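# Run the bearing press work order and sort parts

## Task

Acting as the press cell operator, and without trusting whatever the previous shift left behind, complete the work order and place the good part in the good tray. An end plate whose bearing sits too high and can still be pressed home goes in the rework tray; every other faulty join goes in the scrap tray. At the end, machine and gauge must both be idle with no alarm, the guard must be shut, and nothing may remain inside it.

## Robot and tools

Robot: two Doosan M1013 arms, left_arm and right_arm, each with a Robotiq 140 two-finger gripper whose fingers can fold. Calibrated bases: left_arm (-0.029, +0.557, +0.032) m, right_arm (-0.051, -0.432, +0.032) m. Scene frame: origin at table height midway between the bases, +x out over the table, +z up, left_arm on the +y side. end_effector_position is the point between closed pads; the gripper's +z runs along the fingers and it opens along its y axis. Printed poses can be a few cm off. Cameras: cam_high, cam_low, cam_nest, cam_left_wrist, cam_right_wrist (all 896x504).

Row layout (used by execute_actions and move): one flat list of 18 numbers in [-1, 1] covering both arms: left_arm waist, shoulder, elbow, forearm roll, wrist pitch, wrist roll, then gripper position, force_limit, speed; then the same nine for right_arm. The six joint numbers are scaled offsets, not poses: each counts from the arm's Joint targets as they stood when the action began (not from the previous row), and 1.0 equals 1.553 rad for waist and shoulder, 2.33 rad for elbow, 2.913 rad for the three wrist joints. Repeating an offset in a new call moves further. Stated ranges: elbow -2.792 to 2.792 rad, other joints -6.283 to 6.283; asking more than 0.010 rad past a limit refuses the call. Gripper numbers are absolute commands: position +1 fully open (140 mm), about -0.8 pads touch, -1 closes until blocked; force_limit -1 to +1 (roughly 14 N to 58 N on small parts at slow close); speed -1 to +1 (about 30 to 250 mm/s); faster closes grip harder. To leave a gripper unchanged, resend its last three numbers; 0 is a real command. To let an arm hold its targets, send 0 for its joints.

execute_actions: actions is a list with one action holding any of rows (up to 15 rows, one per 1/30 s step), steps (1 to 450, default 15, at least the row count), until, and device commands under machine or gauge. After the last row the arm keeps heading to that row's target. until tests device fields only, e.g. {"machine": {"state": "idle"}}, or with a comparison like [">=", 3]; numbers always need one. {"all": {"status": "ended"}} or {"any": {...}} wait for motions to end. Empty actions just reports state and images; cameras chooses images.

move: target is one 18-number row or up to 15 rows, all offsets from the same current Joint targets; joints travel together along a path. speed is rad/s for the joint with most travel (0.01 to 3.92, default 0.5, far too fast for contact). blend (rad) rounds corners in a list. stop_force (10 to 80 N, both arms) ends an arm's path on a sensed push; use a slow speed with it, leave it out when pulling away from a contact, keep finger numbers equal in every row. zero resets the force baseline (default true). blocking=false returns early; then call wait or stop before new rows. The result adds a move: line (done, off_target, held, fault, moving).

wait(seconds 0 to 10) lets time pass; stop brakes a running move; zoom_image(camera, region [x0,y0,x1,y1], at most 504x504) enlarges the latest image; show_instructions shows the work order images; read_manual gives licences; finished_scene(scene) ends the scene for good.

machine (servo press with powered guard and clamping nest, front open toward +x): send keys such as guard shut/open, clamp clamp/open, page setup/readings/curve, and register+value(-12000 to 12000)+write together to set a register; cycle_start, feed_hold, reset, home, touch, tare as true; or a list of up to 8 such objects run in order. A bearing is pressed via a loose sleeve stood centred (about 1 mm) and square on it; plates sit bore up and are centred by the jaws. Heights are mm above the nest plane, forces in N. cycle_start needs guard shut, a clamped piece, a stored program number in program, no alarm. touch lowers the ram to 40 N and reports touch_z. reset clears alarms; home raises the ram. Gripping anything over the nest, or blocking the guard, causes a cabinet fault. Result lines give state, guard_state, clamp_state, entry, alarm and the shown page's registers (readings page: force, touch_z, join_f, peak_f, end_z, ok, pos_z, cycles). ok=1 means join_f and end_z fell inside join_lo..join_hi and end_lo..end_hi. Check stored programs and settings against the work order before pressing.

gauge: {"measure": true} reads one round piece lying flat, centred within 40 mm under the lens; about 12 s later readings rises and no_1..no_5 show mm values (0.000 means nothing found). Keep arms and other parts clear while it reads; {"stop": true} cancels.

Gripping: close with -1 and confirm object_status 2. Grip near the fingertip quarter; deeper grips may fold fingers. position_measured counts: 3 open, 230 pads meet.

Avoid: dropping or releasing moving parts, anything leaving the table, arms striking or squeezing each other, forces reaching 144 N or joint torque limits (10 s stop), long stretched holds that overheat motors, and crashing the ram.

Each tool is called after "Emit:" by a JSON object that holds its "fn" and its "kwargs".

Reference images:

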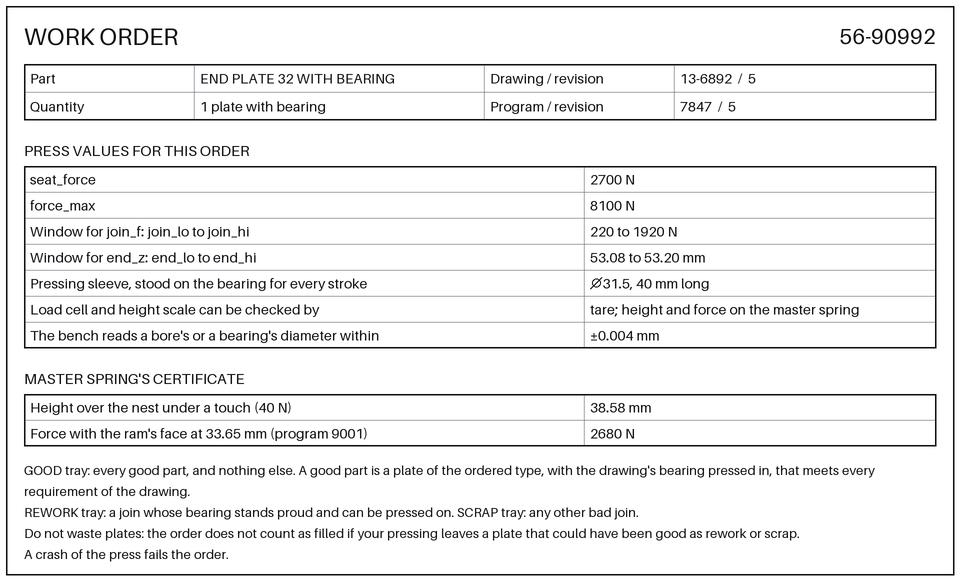

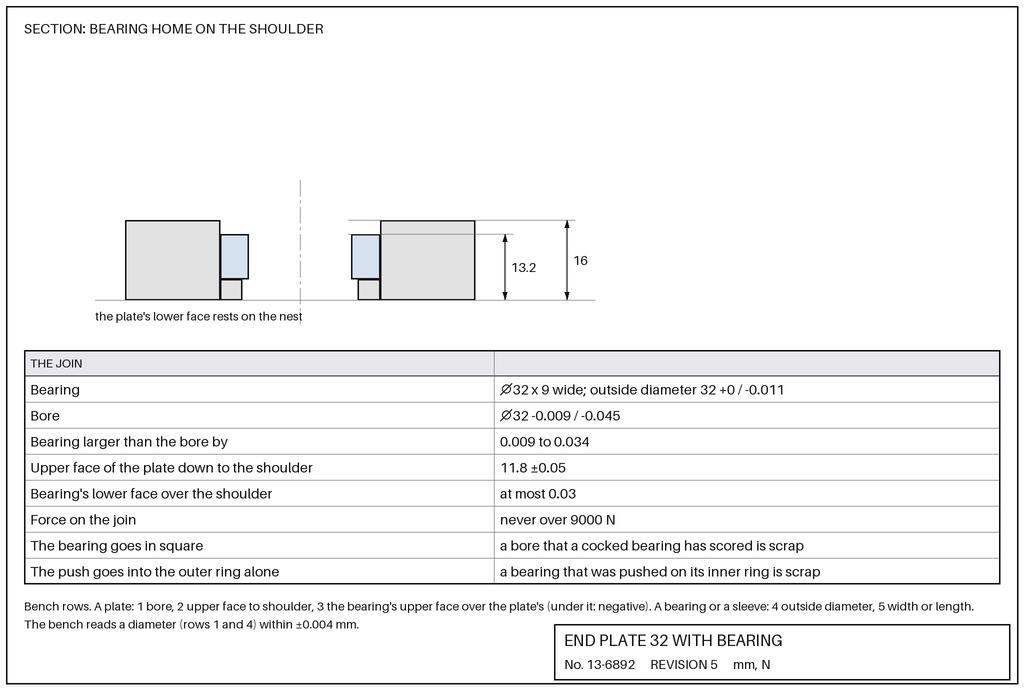

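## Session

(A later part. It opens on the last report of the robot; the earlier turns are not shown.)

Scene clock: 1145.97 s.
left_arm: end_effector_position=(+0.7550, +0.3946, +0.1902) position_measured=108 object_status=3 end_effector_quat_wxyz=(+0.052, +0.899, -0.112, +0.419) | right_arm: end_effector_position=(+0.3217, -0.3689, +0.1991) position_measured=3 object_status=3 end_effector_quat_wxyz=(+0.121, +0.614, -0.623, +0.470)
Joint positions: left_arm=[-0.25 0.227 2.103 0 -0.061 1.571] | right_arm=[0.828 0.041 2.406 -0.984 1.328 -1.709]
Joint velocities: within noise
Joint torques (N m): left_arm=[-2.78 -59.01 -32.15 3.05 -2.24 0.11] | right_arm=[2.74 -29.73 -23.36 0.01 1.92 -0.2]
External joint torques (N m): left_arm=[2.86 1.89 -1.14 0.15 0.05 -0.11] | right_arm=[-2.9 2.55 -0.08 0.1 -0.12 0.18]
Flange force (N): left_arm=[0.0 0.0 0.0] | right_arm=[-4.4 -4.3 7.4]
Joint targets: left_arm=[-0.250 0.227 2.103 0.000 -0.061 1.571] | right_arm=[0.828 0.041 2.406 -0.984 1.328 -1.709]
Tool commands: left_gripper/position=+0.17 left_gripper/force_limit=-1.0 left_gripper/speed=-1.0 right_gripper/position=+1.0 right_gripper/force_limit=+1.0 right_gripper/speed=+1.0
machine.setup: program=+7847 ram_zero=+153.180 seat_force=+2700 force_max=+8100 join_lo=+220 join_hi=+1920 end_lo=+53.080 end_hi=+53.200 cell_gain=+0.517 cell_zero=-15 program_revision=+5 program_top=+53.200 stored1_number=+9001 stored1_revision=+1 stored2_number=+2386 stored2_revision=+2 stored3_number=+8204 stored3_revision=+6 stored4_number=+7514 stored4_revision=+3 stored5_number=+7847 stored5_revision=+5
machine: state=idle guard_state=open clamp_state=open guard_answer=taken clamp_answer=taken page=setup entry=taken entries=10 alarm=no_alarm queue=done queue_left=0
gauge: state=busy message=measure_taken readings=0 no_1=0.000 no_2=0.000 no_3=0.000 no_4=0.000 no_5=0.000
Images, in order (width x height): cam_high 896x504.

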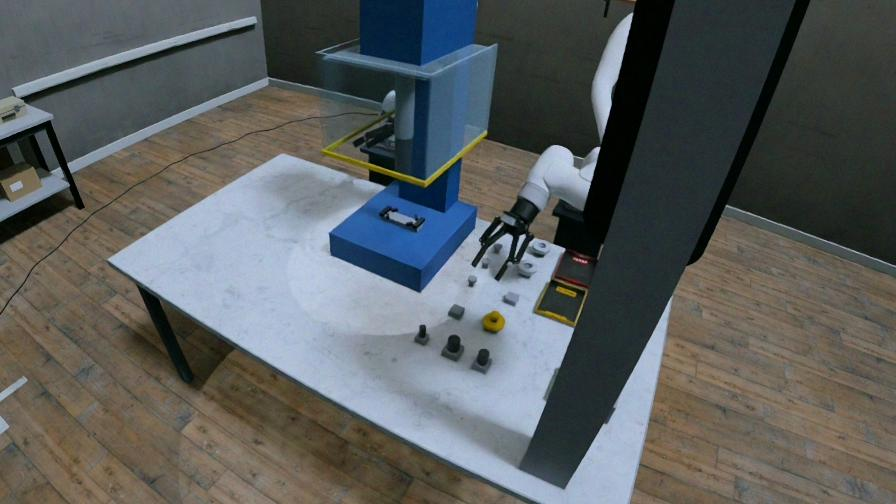

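Emit:
{"fn": "execute_actions", "kwargs": {"actions": [{"steps":400,"until":{"gauge":{"readings":[">",0]}}}], "cameras": []}}

Scene clock: 1157.87 s.
left_arm: end_effector_position=(+0.7550, +0.3946, +0.1902) position_measured=108 object_status=3 end_effector_quat_wxyz=(+0.052, +0.899, -0.112, +0.419) | right_arm: end_effector_position=(+0.3217, -0.3689, +0.1991) position_measured=3 object_status=3 end_effector_quat_wxyz=(+0.121, +0.614, -0.623, +0.470)
Joint positions: left_arm=[-0.25 0.227 2.103 0 -0.061 1.571] | right_arm=[0.828 0.041 2.406 -0.984 1.328 -1.709]
Joint velocities: within noise
Joint torques (N m): left_arm=[-2.4 -58.59 -32.19 3.01 -2.32 0.11] | right_arm=[3.2 -30.17 -23.42 0.01 1.86 -0.05]
External joint torques (N m): left_arm=[2.42 2.03 -0.96 0.17 0.14 -0.11] | right_arm=[-3.24 2.68 -0.04 0.11 -0.05 0.03]
Flange force (N): left_arm=[0.0 0.0 0.0] | right_arm=[-4.1 -5.0 8.0]
Joint targets: left_arm=[-0.250 0.227 2.103 0.000 -0.061 1.571] | right_arm=[0.828 0.041 2.406 -0.984 1.328 -1.709]
Tool commands: left_gripper/position=+0.17 left_gripper/force_limit=-1.0 left_gripper/speed=-1.0 right_gripper/position=+1.0 right_gripper/force_limit=+1.0 right_gripper/speed=+1.0
machine.setup: program=+7847 ram_zero=+153.180 seat_force=+2700 force_max=+8100 join_lo=+220 join_hi=+1920 end_lo=+53.080 end_hi=+53.200 cell_gain=+0.517 cell_zero=-15 program_revision=+5 program_top=+53.200 stored1_number=+9001 stored1_revision=+1 stored2_number=+2386 stored2_revision=+2 stored3_number=+8204 stored3_revision=+6 stored4_number=+7514 stored4_revision=+3 stored5_number=+7847 stored5_revision=+5
machine: state=idle guard_state=open clamp_state=open guard_answer=taken clamp_answer=taken page=setup entry=taken entries=10 alarm=no_alarm queue=done queue_left=0
gauge: message=measure_taken readings=1 no_1=31.972 no_2=11.800 no_3=0.000 no_4=0.000 no_5=0.000
No camera images: "cameras" was empty.

Emit:
{"fn": "move", "kwargs": {"target": [[0.2621,0,0,0,0,0,0.17,-1,-1,0,0,0,0,0,0,1,1,1],[0.2621,0.1704,-0.0692,0,-0.0355,0,0.17,-1,-1,0,0,0,0,0,0,1,1,1],[0.2621,0.2357,-0.1052,0,-0.0419,0,0.17,-1,-1,0,0,0,0,0,0,1,1,1],[0.2621,0.2357,-0.1052,0,-0.0419,0,-1,0,-1,0,0,0,0,0,0,1,1,1]], "speed": [0.7,0.4,0.1,0.1], "cameras": ["cam_left_wrist"]}}

Scene clock: 1204.83 s.
left_arm: end_effector_position=(+0.9111, +0.7433, +0.0543) position_measured=127 object_status=0 end_effector_quat_wxyz=(-0.034, +0.903, +0.072, +0.422) | right_arm: end_effector_position=(+0.3217, -0.3689, +0.1991) position_measured=3 object_status=3 end_effector_quat_wxyz=(+0.121, +0.614, -0.623, +0.470)
Joint positions: left_arm=[0.157 0.593 1.858 0 -0.183 1.571] | right_arm=[0.828 0.041 2.406 -0.984 1.328 -1.709]
Joint velocities: within noise
Joint torques (N m): left_arm=[-2.91 -83.44 -25.76 2.68 -0.8 0.1] | right_arm=[2.94 -29.71 -23.39 0.05 1.92 -0.09]
External joint torques (N m): left_arm=[2.91 -4.33 -3.54 0.11 -1.38 -0.1] | right_arm=[-2.99 2.4 0.01 0.07 -0.12 0.07]
Flange force (N): left_arm=[0.0 0.0 0.0] | right_arm=[-3.7 -4.5 7.6]
Joint targets: left_arm=[0.157 0.593 1.858 0.000 -0.183 1.571] | right_arm=[0.828 0.041 2.406 -0.984 1.328 -1.709]
machine.setup: program=+7847 ram_zero=+153.180 seat_force=+2700 force_max=+8100 join_lo=+220 join_hi=+1920 end_lo=+53.080 end_hi=+53.200 cell_gain=+0.517 cell_zero=-15 program_revision=+5 program_top=+53.200 stored1_number=+9001 stored1_revision=+1 stored2_number=+2386 stored2_revision=+2 stored3_number=+8204 stored3_revision=+6 stored4_number=+7514 stored4_revision=+3 stored5_number=+7847 stored5_revision=+5
machine: state=idle guard_state=open clamp_state=open guard_answer=taken clamp_answer=taken page=setup entry=taken entries=10 alarm=no_alarm queue=done queue_left=0
gauge: message=measure_taken readings=1 no_1=31.972 no_2=11.800 no_3=0.000 no_4=0.000 no_5=0.000
move: done
Images, in order (width x height): cam_left_wrist 896x504.

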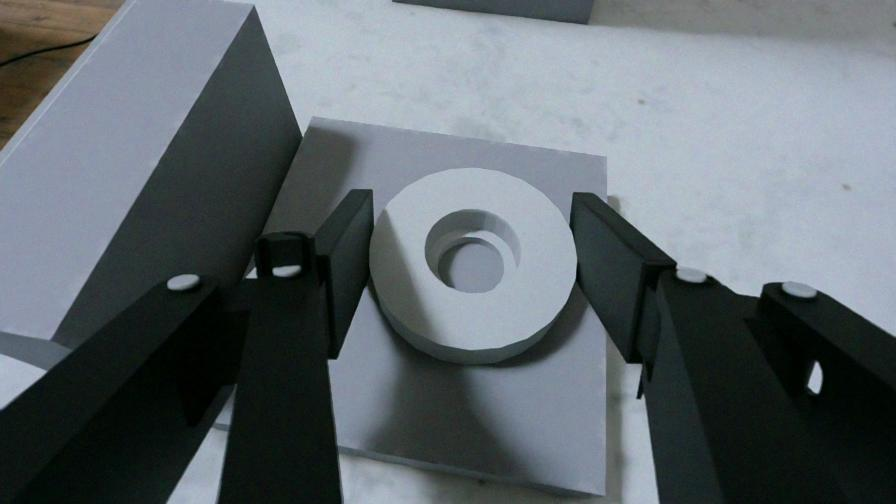

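Emit:
{"fn": "move", "kwargs": {"target": [[0,-0.0653,0.036,0,0.0064,0,-1,0,-1,0,0,0,0,0,0,1,1,1],[0,-0.2357,0.1052,0,0.0419,0,-1,0,-1,0,0,0,0,0,0,1,1,1],[-0.2621,-0.2627,-0.0781,0,0.2032,0,-1,0,-1,0,0,0,0,0,0,1,1,1]], "speed": [0.1,0.5,0.7], "blend": [0,0.05,0], "cameras": []}}

Emit:
{"fn": "move", "kwargs": {"target": [[-0.0271,0.1151,0.0991,-0.3862,0.1857,0.6931,-1,0,-1,0,0,0,0,0,0,1,1,1],[-0.1529,0.1527,0.0604,-0.4032,0.1426,0.6529,-1,0,-1,0,0,0,0,0,0,1,1,1]], "speed": [0.8,0.2], "cameras": ["cam_left_wrist","cam_nest"]}}

Scene clock: 1224.13 s.
left_arm: end_effector_position=(+0.8565, +0.3690, +0.4200) position_measured=127 object_status=2 end_effector_quat_wxyz=(+0.052, +0.900, -0.112, +0.419) | right_arm: end_effector_position=(+0.3217, -0.3689, +0.1991) position_measured=3 object_status=3 end_effector_quat_wxyz=(+0.121, +0.614, -0.623, +0.470)
Joint positions: left_arm=[-0.25 0.185 1.676 0 0.409 1.571] | right_arm=[0.828 0.041 2.406 -0.984 1.328 -1.709]
Joint velocities: within noise
Joint torques (N m): left_arm=[-1.82 -65.89 -42.85 4.06 -2.65 0.14] | right_arm=[3.24 -30.34 -23.4 0.01 1.88 -0.05]
External joint torques (N m): left_arm=[1.86 3.94 -0.06 0.12 0.47 -0.14] | right_arm=[-3.32 3.03 -0.02 0.11 -0.08 0.03]
Flange force (N): left_arm=[3.4 -2.3 5.5] | right_arm=[-4.9 -5.2 8.4]
Joint targets: left_arm=[-0.250 0.185 1.676 0.000 0.409 1.571] | right_arm=[0.828 0.041 2.406 -0.984 1.328 -1.709]
machine.setup: program=+7847 ram_zero=+153.180 seat_force=+2700 force_max=+8100 join_lo=+220 join_hi=+1920 end_lo=+53.080 end_hi=+53.200 cell_gain=+0.517 cell_zero=-15 program_revision=+5 program_top=+53.200 stored1_number=+9001 stored1_revision=+1 stored2_number=+2386 stored2_revision=+2 stored3_number=+8204 stored3_revision=+6 stored4_number=+7514 stored4_revision=+3 stored5_number=+7847 stored5_revision=+5
machine: state=idle guard_state=open clamp_state=open guard_answer=taken clamp_answer=taken page=setup entry=taken entries=10 alarm=no_alarm queue=done queue_left=0
gauge: message=measure_taken readings=1 no_1=31.972 no_2=11.800 no_3=0.000 no_4=0.000 no_5=0.000
move: done
No camera images: "cameras" was empty.

Scene clock: 1228.17 s.
left_arm: end_effector_position=(+0.6006, +0.0099, +0.1900) position_measured=127 object_status=2 end_effector_quat_wxyz=(+0.299, +0.641, -0.641, +0.299) | right_arm: end_effector_position=(+0.3217, -0.3689, +0.1991) position_measured=3 object_status=3 end_effector_quat_wxyz=(+0.121, +0.614, -0.623, +0.470)
Joint positions: left_arm=[-0.488 0.422 1.817 -1.175 0.824 3.473] | right_arm=[0.828 0.041 2.406 -0.984 1.328 -1.709]
Joint velocities: within noise
Joint torques (N m): left_arm=[-0.49 -78.68 -32.08 -0.73 0.8 0.09] | right_arm=[3.44 -30.22 -23.46 0.04 1.91 -0.1]
External joint torques (N m): left_arm=[0.79 3.35 0.04 0.56 -0.11 -0.09] | right_arm=[-3.49 2.74 0.05 0.08 -0.11 0.08]
Flange force (N): left_arm=[-1.4 -4.9 2.3] | right_arm=[-4.1 -5.2 8.8]
Joint targets: left_arm=[-0.488 0.422 1.817 -1.175 0.824 3.473] | right_arm=[0.828 0.041 2.406 -0.984 1.328 -1.709]
machine.setup: program=+7847 ram_zero=+153.180 seat_force=+2700 force_max=+8100 join_lo=+220 join_hi=+1920 end_lo=+53.080 end_hi=+53.200 cell_gain=+0.517 cell_zero=-15 program_revision=+5 program_top=+53.200 stored1_number=+9001 stored1_revision=+1 stored2_number=+2386 stored2_revision=+2 stored3_number=+8204 stored3_revision=+6 stored4_number=+7514 stored4_revision=+3 stored5_number=+7847 stored5_revision=+5
machine: state=idle guard_state=open clamp_state=open guard_answer=taken clamp_answer=taken page=setup entry=taken entries=10 alarm=no_alarm queue=done queue_left=0
gauge: message=measure_taken readings=1 no_1=31.972 no_2=11.800 no_3=0.000 no_4=0.000 no_5=0.000
move: done
Images, in order (width x height): cam_nest 896x504, cam_left_wrist 896x504.

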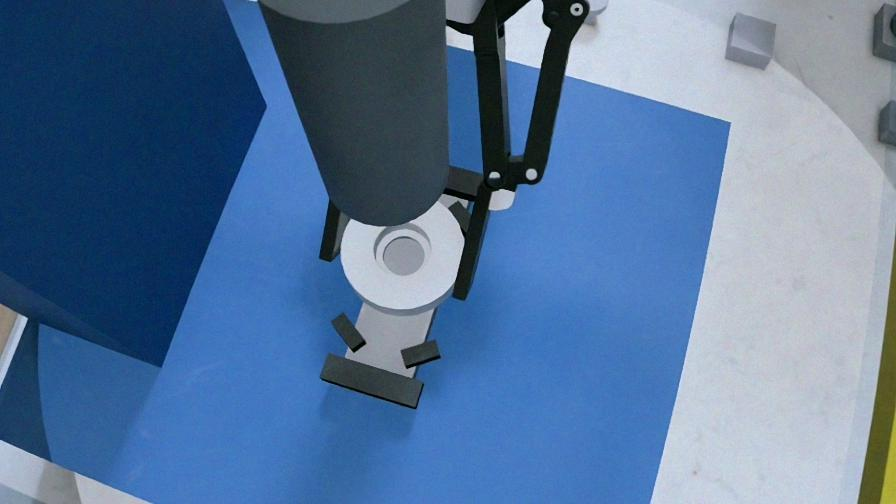

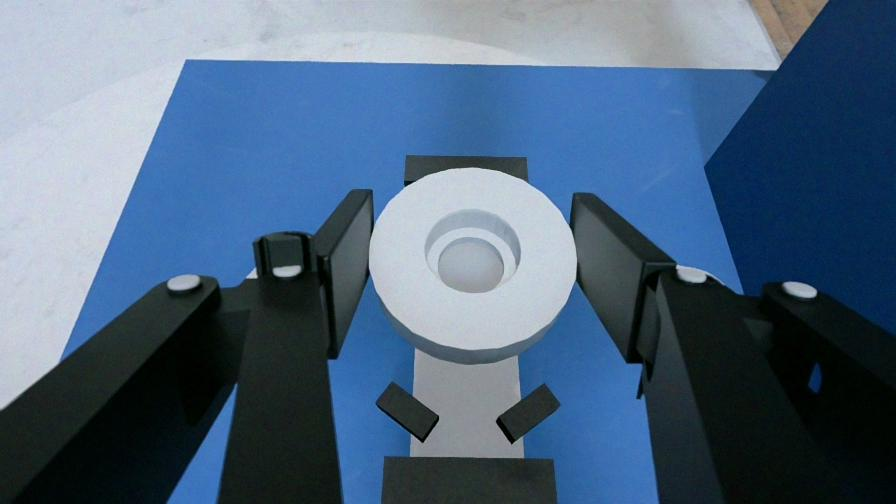

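Emit:
{"fn": "move", "kwargs": {"target": [0,0.0257,0.0094,-0.0186,-0.0075,0.0272,-1,0,-1,0,0,0,0,0,0,1,1,1], "speed": 0.06, "cameras": ["cam_left_wrist","cam_nest"]}}

Emit:
{"fn": "zoom_image", "kwargs": {"camera": "cam_left_wrist", "region": [320, 80, 640, 500]}}

Scene clock: 1237.93 s.
left_arm: end_effector_position=(+0.6005, +0.0099, +0.1530) position_measured=127 object_status=2 end_effector_quat_wxyz=(+0.299, +0.641, -0.641, +0.299) | right_arm: end_effector_position=(+0.3217, -0.3689, +0.1991) position_measured=3 object_status=3 end_effector_quat_wxyz=(+0.121, +0.614, -0.623, +0.470)
Joint positions: left_arm=[-0.488 0.462 1.839 -1.229 0.802 3.552] | right_arm=[0.828 0.041 2.406 -0.984 1.328 -1.709]
Joint velocities: within noise
Joint torques (N m): left_arm=[-2.41 -81.3 -30.02 -0.59 0.91 0.15] | right_arm=[3.5 -30.07 -23.45 0.01 1.86 -0.06]
External joint torques (N m): left_arm=[2.54 4.3 -0.12 0.26 -0.05 -0.15] | right_arm=[-3.64 2.57 0.03 0.1 -0.05 0.04]
Flange force (N): left_arm=[-3.6 -7.1 2.0] | right_arm=[-3.5 -5.4 8.9]
Joint targets: left_arm=[-0.488 0.462 1.839 -1.229 0.802 3.552] | right_arm=[0.828 0.041 2.406 -0.984 1.328 -1.709]
machine.setup: program=+7847 ram_zero=+153.180 seat_force=+2700 force_max=+8100 join_lo=+220 join_hi=+1920 end_lo=+53.080 end_hi=+53.200 cell_gain=+0.517 cell_zero=-15 program_revision=+5 program_top=+53.200 stored1_number=+9001 stored1_revision=+1 stored2_number=+2386 stored2_revision=+2 stored3_number=+8204 stored3_revision=+6 stored4_number=+7514 stored4_revision=+3 stored5_number=+7847 stored5_revision=+5
machine: state=idle guard_state=open clamp_state=open guard_answer=taken clamp_answer=taken page=setup entry=taken entries=10 alarm=no_alarm queue=done queue_left=0
gauge: message=measure_taken readings=1 no_1=31.972 no_2=11.800 no_3=0.000 no_4=0.000 no_5=0.000
move: done
Images, in order (width x height): cam_nest 896x504, cam_left_wrist 896x504.

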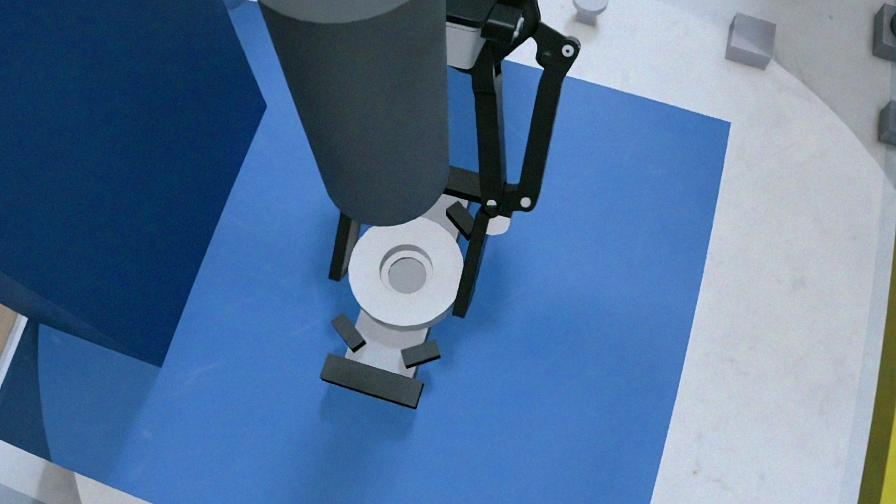

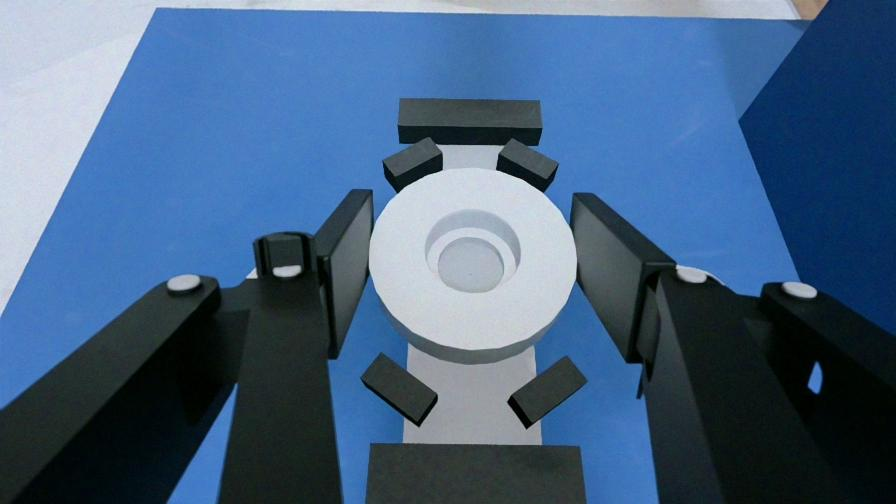

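Scaled by 1.200.

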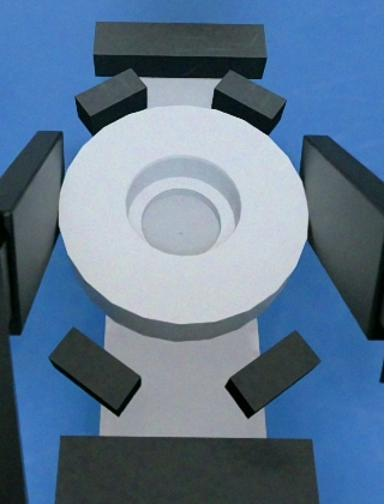

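Emit:
{"fn": "zoom_image", "kwargs": {"camera": "cam_left_wrist", "region": [420, 220, 530, 300]}}

Emit:
{"fn": "move", "kwargs": {"target": [0,0.0073,0.0023,-0.0051,-0.0019,0.0077,-1,0,-1,0,0,0,0,0,0,1,1,1], "speed": 0.01, "stop_force": 12, "cameras": ["cam_left_wrist","cam_nest"]}}

Scaled by 4.582.

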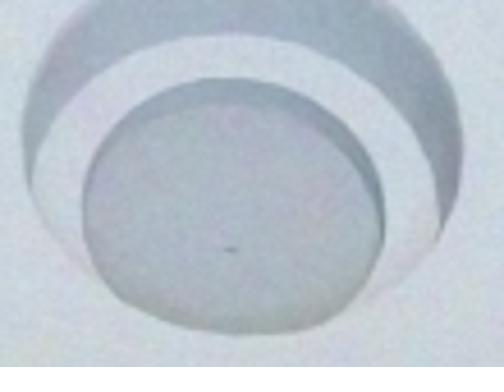

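Scene clock: 1247.30 s.
left_arm: end_effector_position=(+0.6006, +0.0098, +0.1495) position_measured=127 object_status=2 end_effector_quat_wxyz=(+0.299, +0.641, -0.641, +0.299) | right_arm: end_effector_position=(+0.3217, -0.3689, +0.1991) position_measured=3 object_status=3 end_effector_quat_wxyz=(+0.121, +0.614, -0.623, +0.470)
Joint positions: left_arm=[-0.488 0.466 1.841 -1.234 0.8 3.56] | right_arm=[0.828 0.041 2.406 -0.984 1.328 -1.709]
Joint velocities: within noise
Joint torques (N m): left_arm=[-4.53 -67.11 -23.18 1.32 -0.95 0.03] | right_arm=[3.45 -29.66 -23.32 0.06 1.88 -0.01]
External joint torques (N m): left_arm=[4.62 -9.76 -6.61 -1.66 1.82 -0.04] | right_arm=[-3.55 2.25 -0.09 0.05 -0.08 -0.01]
Flange force (N): left_arm=[6.0 -4.3 -13.2] | right_arm=[-2.8 -5.5 8.5]
Joint targets: left_arm=[-0.488 0.466 1.841 -1.234 0.800 3.560] | right_arm=[0.828 0.041 2.406 -0.984 1.328 -1.709]
machine.setup: program=+7847 ram_zero=+153.180 seat_force=+2700 force_max=+8100 join_lo=+220 join_hi=+1920 end_lo=+53.080 end_hi=+53.200 cell_gain=+0.517 cell_zero=-15 program_revision=+5 program_top=+53.200 stored1_number=+9001 stored1_revision=+1 stored2_number=+2386 stored2_revision=+2 stored3_number=+8204 stored3_revision=+6 stored4_number=+7514 stored4_revision=+3 stored5_number=+7847 stored5_revision=+5
machine: state=idle guard_state=open clamp_state=open guard_answer=taken clamp_answer=taken page=setup entry=taken entries=10 alarm=no_alarm queue=done queue_left=0
gauge: message=measure_taken readings=1 no_1=31.972 no_2=11.800 no_3=0.000 no_4=0.000 no_5=0.000
move: contact (left_arm); left_arm: the wrist roll is farthest, 0.014 rad from its target
Images, in order (width x height): cam_nest 896x504, cam_left_wrist 896x504.

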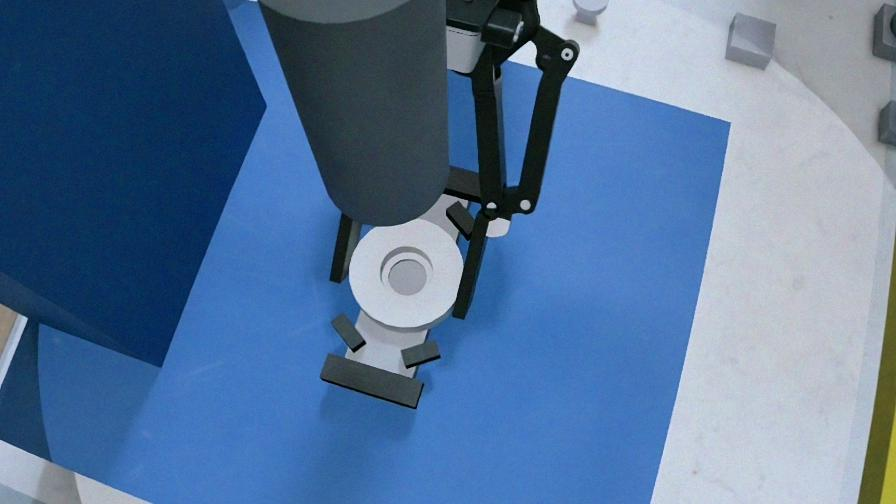

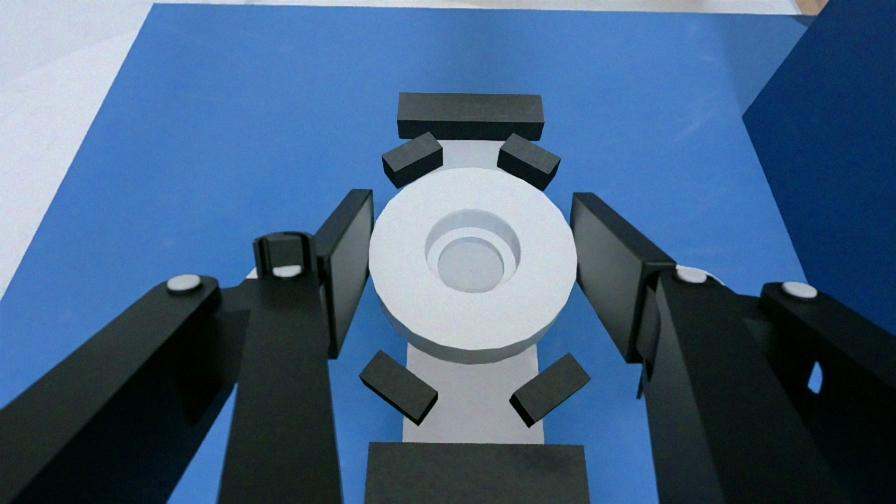

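Emit:
{"fn": "execute_actions", "kwargs": {"actions": [{"rows":[[0,0,0,0,0,0,0.2,-1,-1,0,0,0,0,0,0,1,1,1]],"steps":40}], "cameras": ["cam_left_wrist"]}}

Emit:
{"fn": "execute_actions", "kwargs": {"actions": [{"machine":{"clamp":"clamp"},"steps":75}], "cameras": ["cam_left_wrist","cam_nest"]}}

Emit:
{"fn": "zoom_image", "kwargs": {"camera": "cam_left_wrist", "region": [320, 80, 640, 500]}}

Emit:
{"fn": "zoom_image", "kwargs": {"camera": "cam_nest", "region": [300, 180, 520, 420]}}

Scene clock: 1258.20 s.
left_arm: end_effector_position=(+0.6005, +0.0098, +0.1495) position_measured=104 object_status=3 end_effector_quat_wxyz=(+0.299, +0.641, -0.641, +0.299) | right_arm: end_effector_position=(+0.3217, -0.3689, +0.1991) position_measured=3 object_status=3 end_effector_quat_wxyz=(+0.121, +0.614, -0.623, +0.470)
Joint positions: left_arm=[-0.488 0.466 1.841 -1.234 0.8 3.56] | right_arm=[0.828 0.041 2.406 -0.984 1.328 -1.709]
Joint velocities: within noise
Joint torques (N m): left_arm=[-2.52 -80.21 -29.22 -0.45 0.87 0.11] | right_arm=[3.26 -30.22 -23.37 0.02 1.88 -0.1]
External joint torques (N m): left_arm=[2.67 2.64 -0.79 0.1 0.01 -0.11] | right_arm=[-3.34 2.99 -0.04 0.1 -0.08 0.08]
Flange force (N): left_arm=[-2.4 -6.5 0.4] | right_arm=[-4.9 -5.1 8.4]
Joint targets: left_arm=[-0.488 0.466 1.841 -1.234 0.800 3.560] | right_arm=[0.828 0.041 2.406 -0.984 1.328 -1.709]
machine.setup: program=+7847 ram_zero=+153.180 seat_force=+2700 force_max=+8100 join_lo=+220 join_hi=+1920 end_lo=+53.080 end_hi=+53.200 cell_gain=+0.517 cell_zero=-15 program_revision=+5 program_top=+53.200 stored1_number=+9001 stored1_revision=+1 stored2_number=+2386 stored2_revision=+2 stored3_number=+8204 stored3_revision=+6 stored4_number=+7514 stored4_revision=+3 stored5_number=+7847 stored5_revision=+5
machine: state=idle guard_state=open clamp_state=open guard_answer=taken clamp_answer=taken page=setup entry=taken entries=10 alarm=no_alarm queue=done queue_left=0
gauge: message=measure_taken readings=1 no_1=31.972 no_2=11.800 no_3=0.000 no_4=0.000 no_5=0.000
Images, in order (width x height): cam_left_wrist 896x504.

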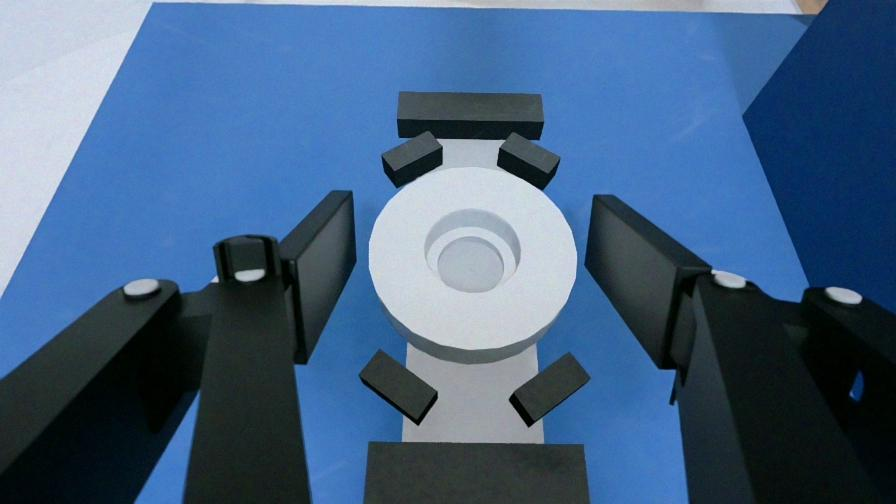

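Scene clock: 1260.90 s.
left_arm: end_effector_position=(+0.6006, +0.0098, +0.1495) position_measured=104 object_status=3 end_effector_quat_wxyz=(+0.299, +0.641, -0.641, +0.299) | right_arm: end_effector_position=(+0.3217, -0.3689, +0.1991) position_measured=3 object_status=3 end_effector_quat_wxyz=(+0.121, +0.614, -0.623, +0.470)
Joint positions: left_arm=[-0.488 0.466 1.841 -1.234 0.8 3.56] | right_arm=[0.828 0.041 2.406 -0.984 1.328 -1.709]
Joint velocities: within noise
Joint torques (N m): left_arm=[-2.65 -80.12 -29.05 -0.48 0.83 0.1] | right_arm=[3.15 -30.25 -23.48 -0.01 1.9 -0.1]
External joint torques (N m): left_arm=[2.79 2.63 -0.91 0.13 0.05 -0.1] | right_arm=[-3.2 2.91 0.03 0.13 -0.11 0.08]
Flange force (N): left_arm=[-2.4 -6.8 0.3] | right_arm=[-4.8 -4.8 8.2]
Joint targets: left_arm=[-0.488 0.466 1.841 -1.234 0.800 3.560] | right_arm=[0.828 0.041 2.406 -0.984 1.328 -1.709]
Tool commands: left_gripper/position=+0.2 left_gripper/force_limit=-1.0 left_gripper/speed=-1.0 right_gripper/position=+1.0 right_gripper/force_limit=+1.0 right_gripper/speed=+1.0
machine.setup: program=+7847 ram_zero=+153.180 seat_force=+2700 force_max=+8100 join_lo=+220 join_hi=+1920 end_lo=+53.080 end_hi=+53.200 cell_gain=+0.517 cell_zero=-15 program_revision=+5 program_top=+53.200 stored1_number=+9001 stored1_revision=+1 stored2_number=+2386 stored2_revision=+2 stored3_number=+8204 stored3_revision=+6 stored4_number=+7514 stored4_revision=+3 stored5_number=+7847 stored5_revision=+5
machine: state=idle guard_state=open clamp_state=clamped guard_answer=taken clamp_answer=taken page=setup entry=taken entries=10 alarm=no_alarm queue=done queue_left=0
gauge: message=measure_taken readings=1 no_1=31.972 no_2=11.800 no_3=0.000 no_4=0.000 no_5=0.000
Images, in order (width x height): cam_nest 896x504, cam_left_wrist 896x504.

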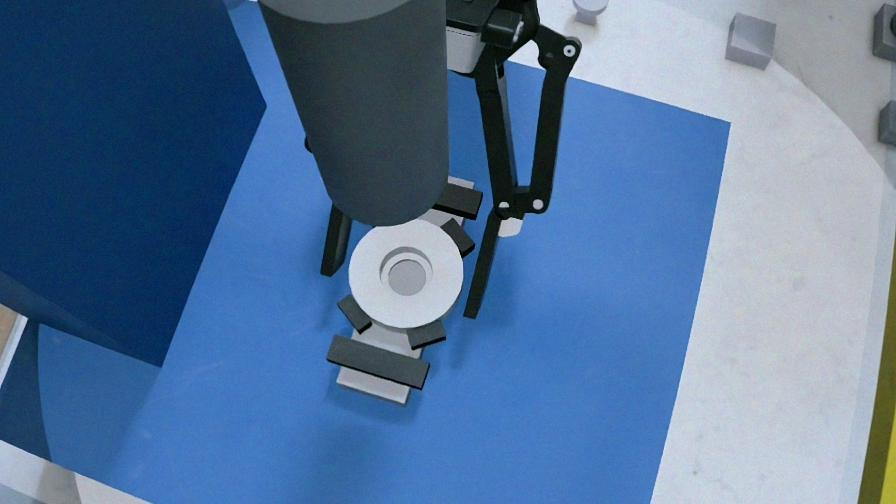

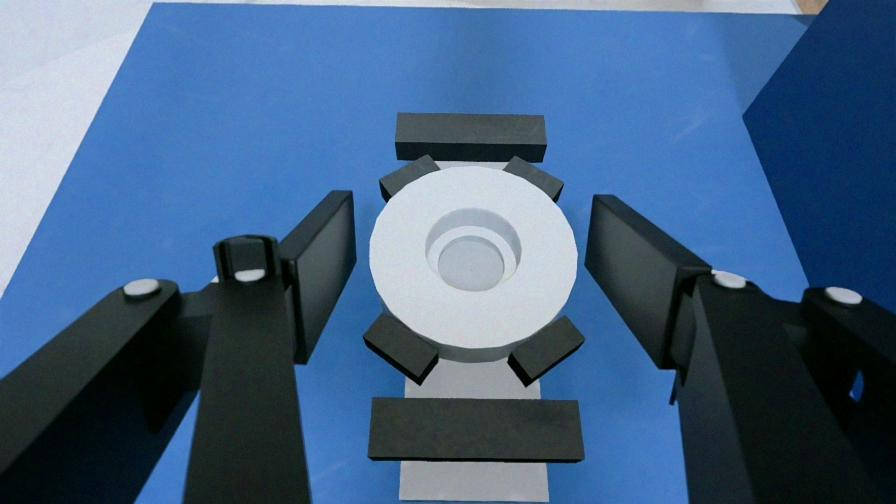

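Scaled by 1.200.

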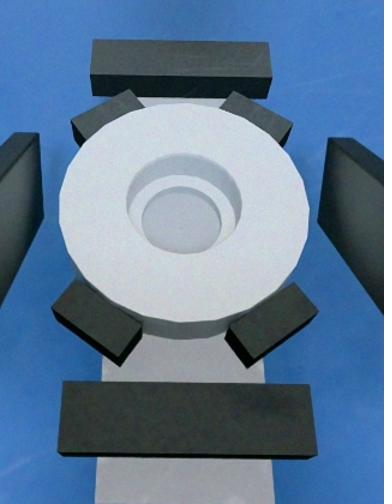

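Scaled by 2.100.

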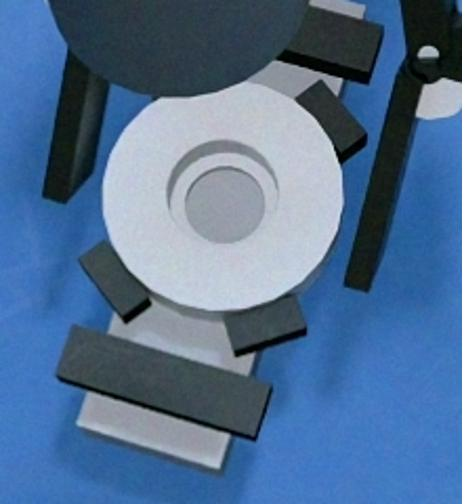

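Emit:
{"fn": "move", "kwargs": {"target": [[0,-0.0283,-0.0104,0.0204,0.0084,-0.0299,0.2,-1,-1,0,0,0,0,0,0,1,1,1],[0.1261,-0.0658,0.0283,0.0374,0.0515,0.0103,0.2,-1,-1,0,0,0,0,0,0,1,1,1],[0.1532,-0.1809,-0.0708,0.4236,-0.1342,-0.6828,0.2,-1,-1,0,0,0,0,0,0,1,1,1]], "speed": [0.1,0.3,0.9], "blend": [0,0.03,0], "cameras": []}}

Emit:
{"fn": "move", "kwargs": {"target": [-0.092,-0.0348,0.3259,0,-0.2425,0,-0.08,-1,-1,0,0,0,0,0,0,1,1,1], "speed": 0.8, "cameras": ["cam_left_wrist","cam_nest"]}}

Emit:
{"fn": "zoom_image", "kwargs": {"camera": "cam_left_wrist", "region": [390, 90, 530, 230]}}

Emit:
{"fn": "zoom_image", "kwargs": {"camera": "cam_nest", "region": [320, 190, 500, 370]}}

Scene clock: 1298.10 s.
left_arm: end_effector_position=(+0.8566, +0.3693, +0.4202) position_measured=104 object_status=3 end_effector_quat_wxyz=(+0.052, +0.900, -0.112, +0.419) | right_arm: end_effector_position=(+0.3217, -0.3689, +0.1991) position_measured=3 object_status=3 end_effector_quat_wxyz=(+0.121, +0.614, -0.623, +0.470)
Joint positions: left_arm=[-0.25 0.185 1.676 0 0.41 1.572] | right_arm=[0.828 0.041 2.406 -0.984 1.328 -1.709]
Joint velocities: within noise
Joint torques (N m): left_arm=[-2.52 -64.4 -41.33 4.22 -2.32 -0.07] | right_arm=[3.58 -30.04 -23.51 0.01 1.96 -0.09]
External joint torques (N m): left_arm=[2.58 2.04 -1.78 -0.02 0.13 0.07] | right_arm=[-3.72 2.75 0.05 0.1 -0.16 0.07]
Flange force (N): left_arm=[5.5 -4.6 4.0] | right_arm=[-4.0 -5.5 9.3]
Joint targets: left_arm=[-0.250 0.185 1.676 0.000 0.410 1.572] | right_arm=[0.828 0.041 2.406 -0.984 1.328 -1.709]
machine.setup: program=+7847 ram_zero=+153.180 seat_force=+2700 force_max=+8100 join_lo=+220 join_hi=+1920 end_lo=+53.080 end_hi=+53.200 cell_gain=+0.517 cell_zero=-15 program_revision=+5 program_top=+53.200 stored1_number=+9001 stored1_revision=+1 stored2_number=+2386 stored2_revision=+2 stored3_number=+8204 stored3_revision=+6 stored4_number=+7514 stored4_revision=+3 stored5_number=+7847 stored5_revision=+5
machine: state=idle guard_state=open clamp_state=clamped guard_answer=taken clamp_answer=taken page=setup entry=taken entries=10 alarm=no_alarm queue=done queue_left=0
gauge: message=measure_taken readings=1 no_1=31.972 no_2=11.800 no_3=0.000 no_4=0.000 no_5=0.000
move: done
No camera images: "cameras" was empty.

Scene clock: 1299.57 s.
left_arm: end_effector_position=(+0.5764, +0.3457, +0.1167) position_measured=139 object_status=3 end_effector_quat_wxyz=(+0.082, +0.889, -0.176, +0.414) | right_arm: end_effector_position=(+0.3217, -0.3689, +0.1991) position_measured=3 object_status=3 end_effector_quat_wxyz=(+0.121, +0.614, -0.623, +0.470)
Joint positions: left_arm=[-0.393 0.131 2.435 0 -0.297 1.572] | right_arm=[0.828 0.041 2.406 -0.984 1.328 -1.709]
Joint velocities: within noise
Joint torques (N m): left_arm=[-2.51 -40.51 -25.8 2.25 -2.22 0.1] | right_arm=[3.31 -30.11 -23.5 -0.03 1.86 -0.11]
External joint torques (N m): left_arm=[2.53 1.33 0.29 0.15 0.02 -0.1] | right_arm=[-3.36 2.56 0.1 0.14 -0.05 0.09]
Flange force (N): left_arm=[0.0 0.0 0.0] | right_arm=[-3.8 -4.8 8.3]
Joint targets: left_arm=[-0.393 0.131 2.435 0.000 -0.297 1.572] | right_arm=[0.828 0.041 2.406 -0.984 1.328 -1.709]
machine.setup: program=+7847 ram_zero=+153.180 seat_force=+2700 force_max=+8100 join_lo=+220 join_hi=+1920 end_lo=+53.080 end_hi=+53.200 cell_gain=+0.517 cell_zero=-15 program_revision=+5 program_top=+53.200 stored1_number=+9001 stored1_revision=+1 stored2_number=+2386 stored2_revision=+2 stored3_number=+8204 stored3_revision=+6 stored4_number=+7514 stored4_revision=+3 stored5_number=+7847 stored5_revision=+5
machine: state=idle guard_state=open clamp_state=clamped guard_answer=taken clamp_answer=taken page=setup entry=taken entries=10 alarm=no_alarm queue=done queue_left=0
gauge: message=measure_taken readings=1 no_1=31.972 no_2=11.800 no_3=0.000 no_4=0.000 no_5=0.000
move: done
Images, in order (width x height): cam_nest 896x504, cam_left_wrist 896x504.

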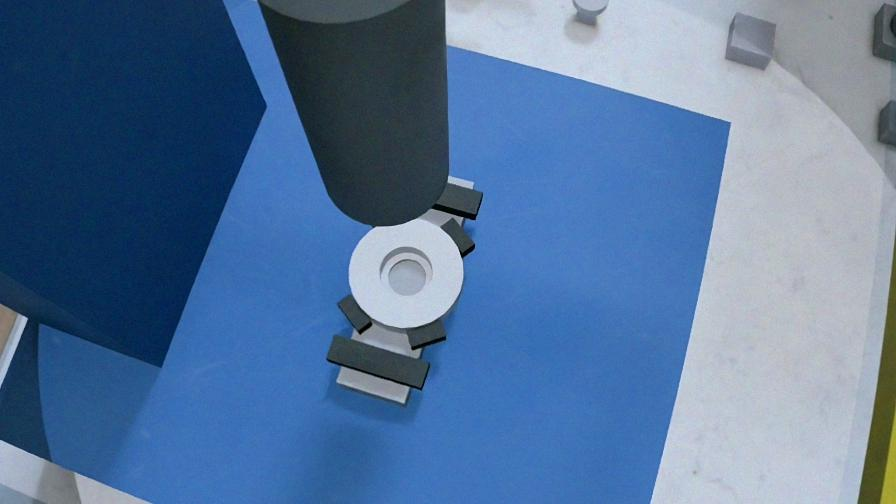

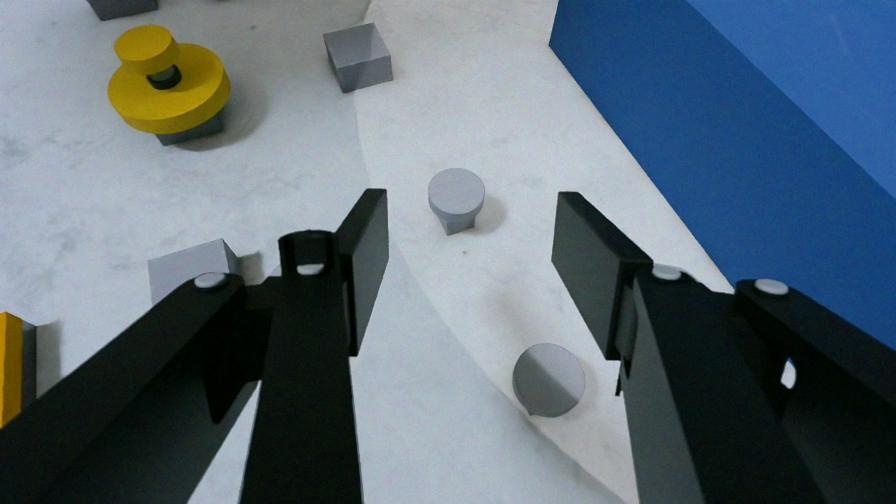

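Scaled by 3.600.

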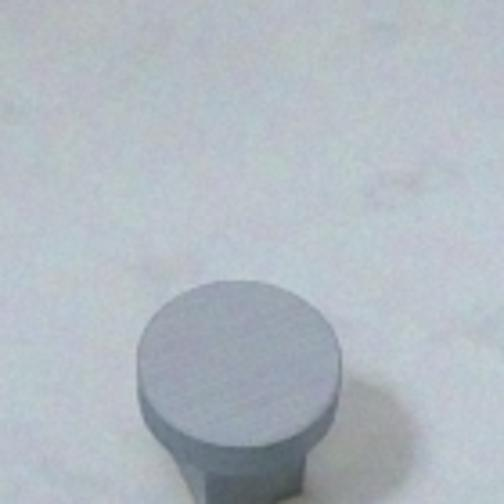

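Scaled by 2.800.

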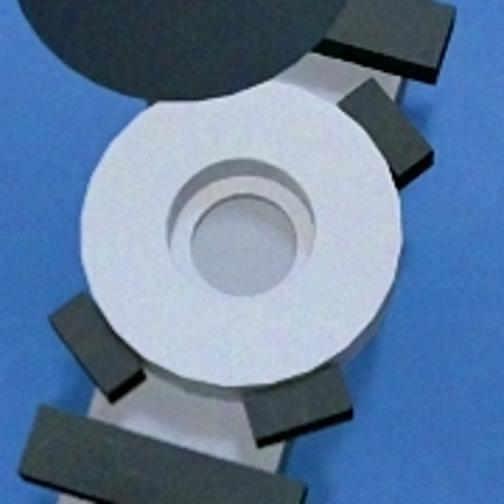

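Emit:
{"fn": "move", "kwargs": {"target": [[0.0033,0.1437,-0.0454,0,-0.0403,0,-0.08,-1,-1,0,0,0,0,0,0,1,1,1],[0.0033,0.1437,-0.0454,0,-0.0403,0,-1,-0.05,-1,0,0,0,0,0,0,1,1,1]], "speed": 0.12, "cameras": ["cam_left_wrist"]}}

Emit:
{"fn": "zoom_image", "kwargs": {"camera": "cam_left_wrist", "region": [400, 170, 560, 310]}}

Scene clock: 1318.13 s.
left_arm: end_effector_position=(+0.6488, +0.3199, +0.0511) position_measured=183 object_status=0 end_effector_quat_wxyz=(+0.081, +0.890, -0.173, +0.415) | right_arm: end_effector_position=(+0.3217, -0.3689, +0.1991) position_measured=3 object_status=3 end_effector_quat_wxyz=(+0.121, +0.614, -0.623, +0.470)
Joint positions: left_arm=[-0.387 0.354 2.329 0 -0.414 1.572] | right_arm=[0.828 0.041 2.406 -0.984 1.328 -1.709]
Joint velocities: within noise
Joint torques (N m): left_arm=[-2.64 -57.61 -20.05 1.8 -1.7 0.11] | right_arm=[2.78 -30.46 -23.44 0.02 1.86 -0.06]
External joint torques (N m): left_arm=[2.71 -0.05 -1.09 0.14 -0.5 -0.11] | right_arm=[-2.81 3.2 0.04 0.1 -0.06 0.04]
Flange force (N): left_arm=[0.4 -6.8 1.6] | right_arm=[-5.6 -4.4 7.4]
Joint targets: left_arm=[-0.387 0.354 2.329 0.000 -0.414 1.572] | right_arm=[0.828 0.041 2.406 -0.984 1.328 -1.709]
machine.setup: program=+7847 ram_zero=+153.180 seat_force=+2700 force_max=+8100 join_lo=+220 join_hi=+1920 end_lo=+53.080 end_hi=+53.200 cell_gain=+0.517 cell_zero=-15 program_revision=+5 program_top=+53.200 stored1_number=+9001 stored1_revision=+1 stored2_number=+2386 stored2_revision=+2 stored3_number=+8204 stored3_revision=+6 stored4_number=+7514 stored4_revision=+3 stored5_number=+7847 stored5_revision=+5
machine: state=idle guard_state=open clamp_state=clamped guard_answer=taken clamp_answer=taken page=setup entry=taken entries=10 alarm=no_alarm queue=done queue_left=0
gauge: message=measure_taken readings=1 no_1=31.972 no_2=11.800 no_3=0.000 no_4=0.000 no_5=0.000
move: done
Images, in order (width x height): cam_left_wrist 896x504.

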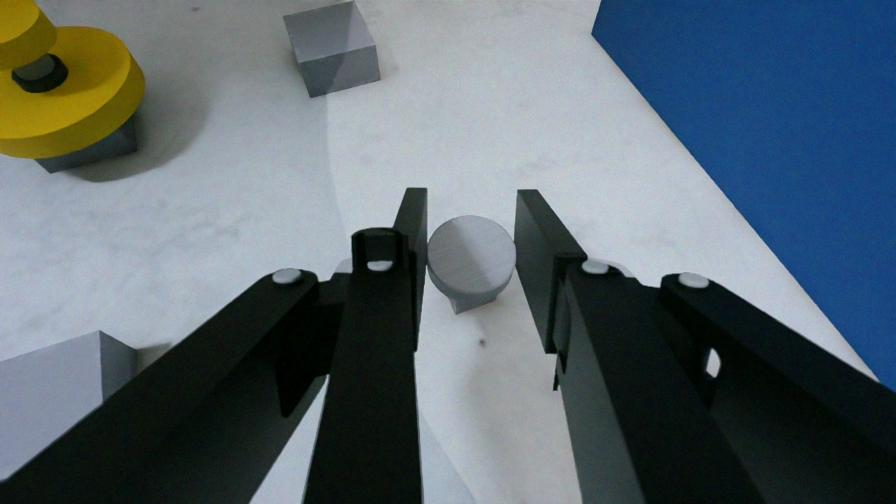

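Scaled by 3.150.

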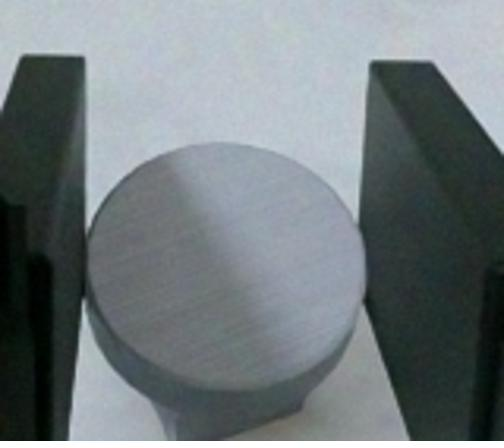

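Emit:
{"fn": "move", "kwargs": {"target": [[0,-0.0733,-0.0111,0,0.0479,0,-1,-0.05,-1,0,0,0,0,0,0,1,1,1],[0.3503,-0.0818,-0.097,0,0.1212,0,-1,-0.05,-1,0,0,0,0,0,0,1,1,1],[0.3503,0.1173,-0.2042,0,0.1008,0,-1,-0.05,-1,0,0,0,0,0,0,1,1,1],[0.3503,0.1491,-0.1989,0,0.0795,0,-1,-0.05,-1,0,0,0,0,0,0,1,1,1]], "speed": [0.15,0.7,0.5,0.05], "blend": [0,0.05,0,0], "cameras": ["cam_left_wrist"]}}

Scene clock: 1351.20 s.
left_arm: end_effector_position=(+0.9071, +0.7423, +0.0564) position_measured=183 object_status=2 end_effector_quat_wxyz=(-0.034, +0.904, +0.072, +0.421) | right_arm: end_effector_position=(+0.3217, -0.3689, +0.1991) position_measured=3 object_status=3 end_effector_quat_wxyz=(+0.121, +0.614, -0.623, +0.470)
Joint positions: left_arm=[0.157 0.586 1.866 0 -0.183 1.572] | right_arm=[0.828 0.041 2.406 -0.984 1.328 -1.709]
Joint velocities: within noise
Joint torques (N m): left_arm=[-2.54 -88.48 -28.16 2.65 -2.12 0.1] | right_arm=[3.6 -30.13 -23.47 -0.02 1.94 -0.07]
External joint torques (N m): left_arm=[2.67 0.85 -1.28 0.14 -0.08 -0.1] | right_arm=[-3.76 3.06 0.02 0.13 -0.15 0.05]
Flange force (N): left_arm=[0.0 0.0 0.0] | right_arm=[-4.7 -5.7 9.5]
Joint targets: left_arm=[0.157 0.586 1.866 0.000 -0.183 1.572] | right_arm=[0.828 0.041 2.406 -0.984 1.328 -1.709]
machine.setup: program=+7847 ram_zero=+153.180 seat_force=+2700 force_max=+8100 join_lo=+220 join_hi=+1920 end_lo=+53.080 end_hi=+53.200 cell_gain=+0.517 cell_zero=-15 program_revision=+5 program_top=+53.200 stored1_number=+9001 stored1_revision=+1 stored2_number=+2386 stored2_revision=+2 stored3_number=+8204 stored3_revision=+6 stored4_number=+7514 stored4_revision=+3 stored5_number=+7847 stored5_revision=+5
machine: state=idle guard_state=open clamp_state=clamped guard_answer=taken clamp_answer=taken page=setup entry=taken entries=10 alarm=no_alarm queue=done queue_left=0
gauge: message=measure_taken readings=1 no_1=31.972 no_2=11.800 no_3=0.000 no_4=0.000 no_5=0.000
move: done
Images, in order (width x height): cam_left_wrist 896x504.

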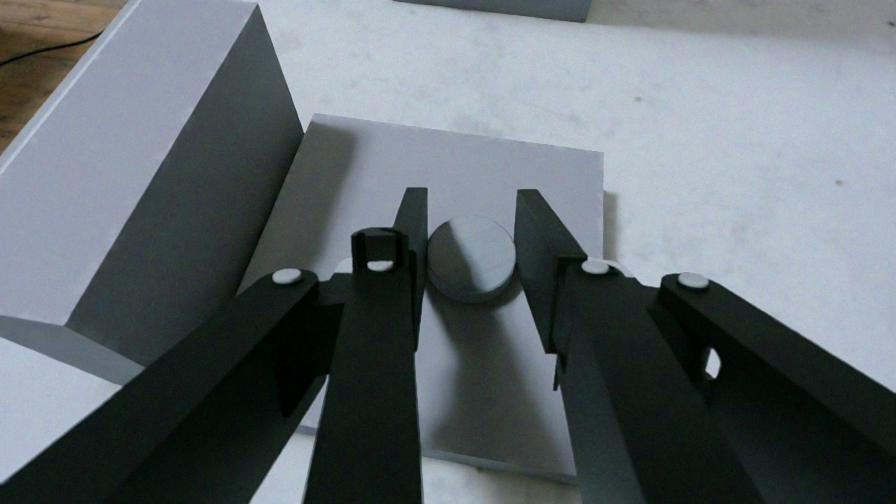

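Emit:
{"fn": "move", "kwargs": {"target": [0,0.0011,0.0001,0,-0.0007,0,-1,-0.05,-1,0,0,0,0,0,0,1,1,1], "speed": 0.01, "cameras": []}}

Scene clock: 1356.50 s.
left_arm: end_effector_position=(+0.9072, +0.7424, +0.0553) position_measured=183 object_status=2 end_effector_quat_wxyz=(-0.034, +0.903, +0.072, +0.421) | right_arm: end_effector_position=(+0.3217, -0.3689, +0.1991) position_measured=3 object_status=3 end_effector_quat_wxyz=(+0.121, +0.614, -0.623, +0.470)
Joint positions: left_arm=[0.157 0.588 1.866 0 -0.185 1.572] | right_arm=[0.828 0.041 2.406 -0.984 1.328 -1.709]
Joint velocities: within noise
Joint torques (N m): left_arm=[-3.03 -54.88 -16.76 2.66 3.94 0.15] | right_arm=[3.46 -30.19 -23.35 -0.03 1.84 -0.11]
External joint torques (N m): left_arm=[3.11 -32.19 -12.46 0.12 -6.12 -0.15] | right_arm=[-3.49 2.76 -0.1 0.15 -0.04 0.09]
Flange force (N): left_arm=[0.0 0.0 0.0] | right_arm=[-4.2 -5.4 8.4]
Joint targets: left_arm=[0.157 0.588 1.866 0.000 -0.185 1.572] | right_arm=[0.828 0.041 2.406 -0.984 1.328 -1.709]
machine.setup: program=+7847 ram_zero=+153.180 seat_force=+2700 force_max=+8100 join_lo=+220 join_hi=+1920 end_lo=+53.080 end_hi=+53.200 cell_gain=+0.517 cell_zero=-15 program_revision=+5 program_top=+53.200 stored1_number=+9001 stored1_revision=+1 stored2_number=+2386 stored2_revision=+2 stored3_number=+8204 stored3_revision=+6 stored4_number=+7514 stored4_revision=+3 stored5_number=+7847 stored5_revision=+5
machine: state=idle guard_state=open clamp_state=clamped guard_answer=taken clamp_answer=taken page=setup entry=taken entries=10 alarm=no_alarm queue=done queue_left=0
gauge: message=measure_taken readings=1 no_1=31.972 no_2=11.800 no_3=0.000 no_4=0.000 no_5=0.000
move: done
No camera images: "cameras" was empty.


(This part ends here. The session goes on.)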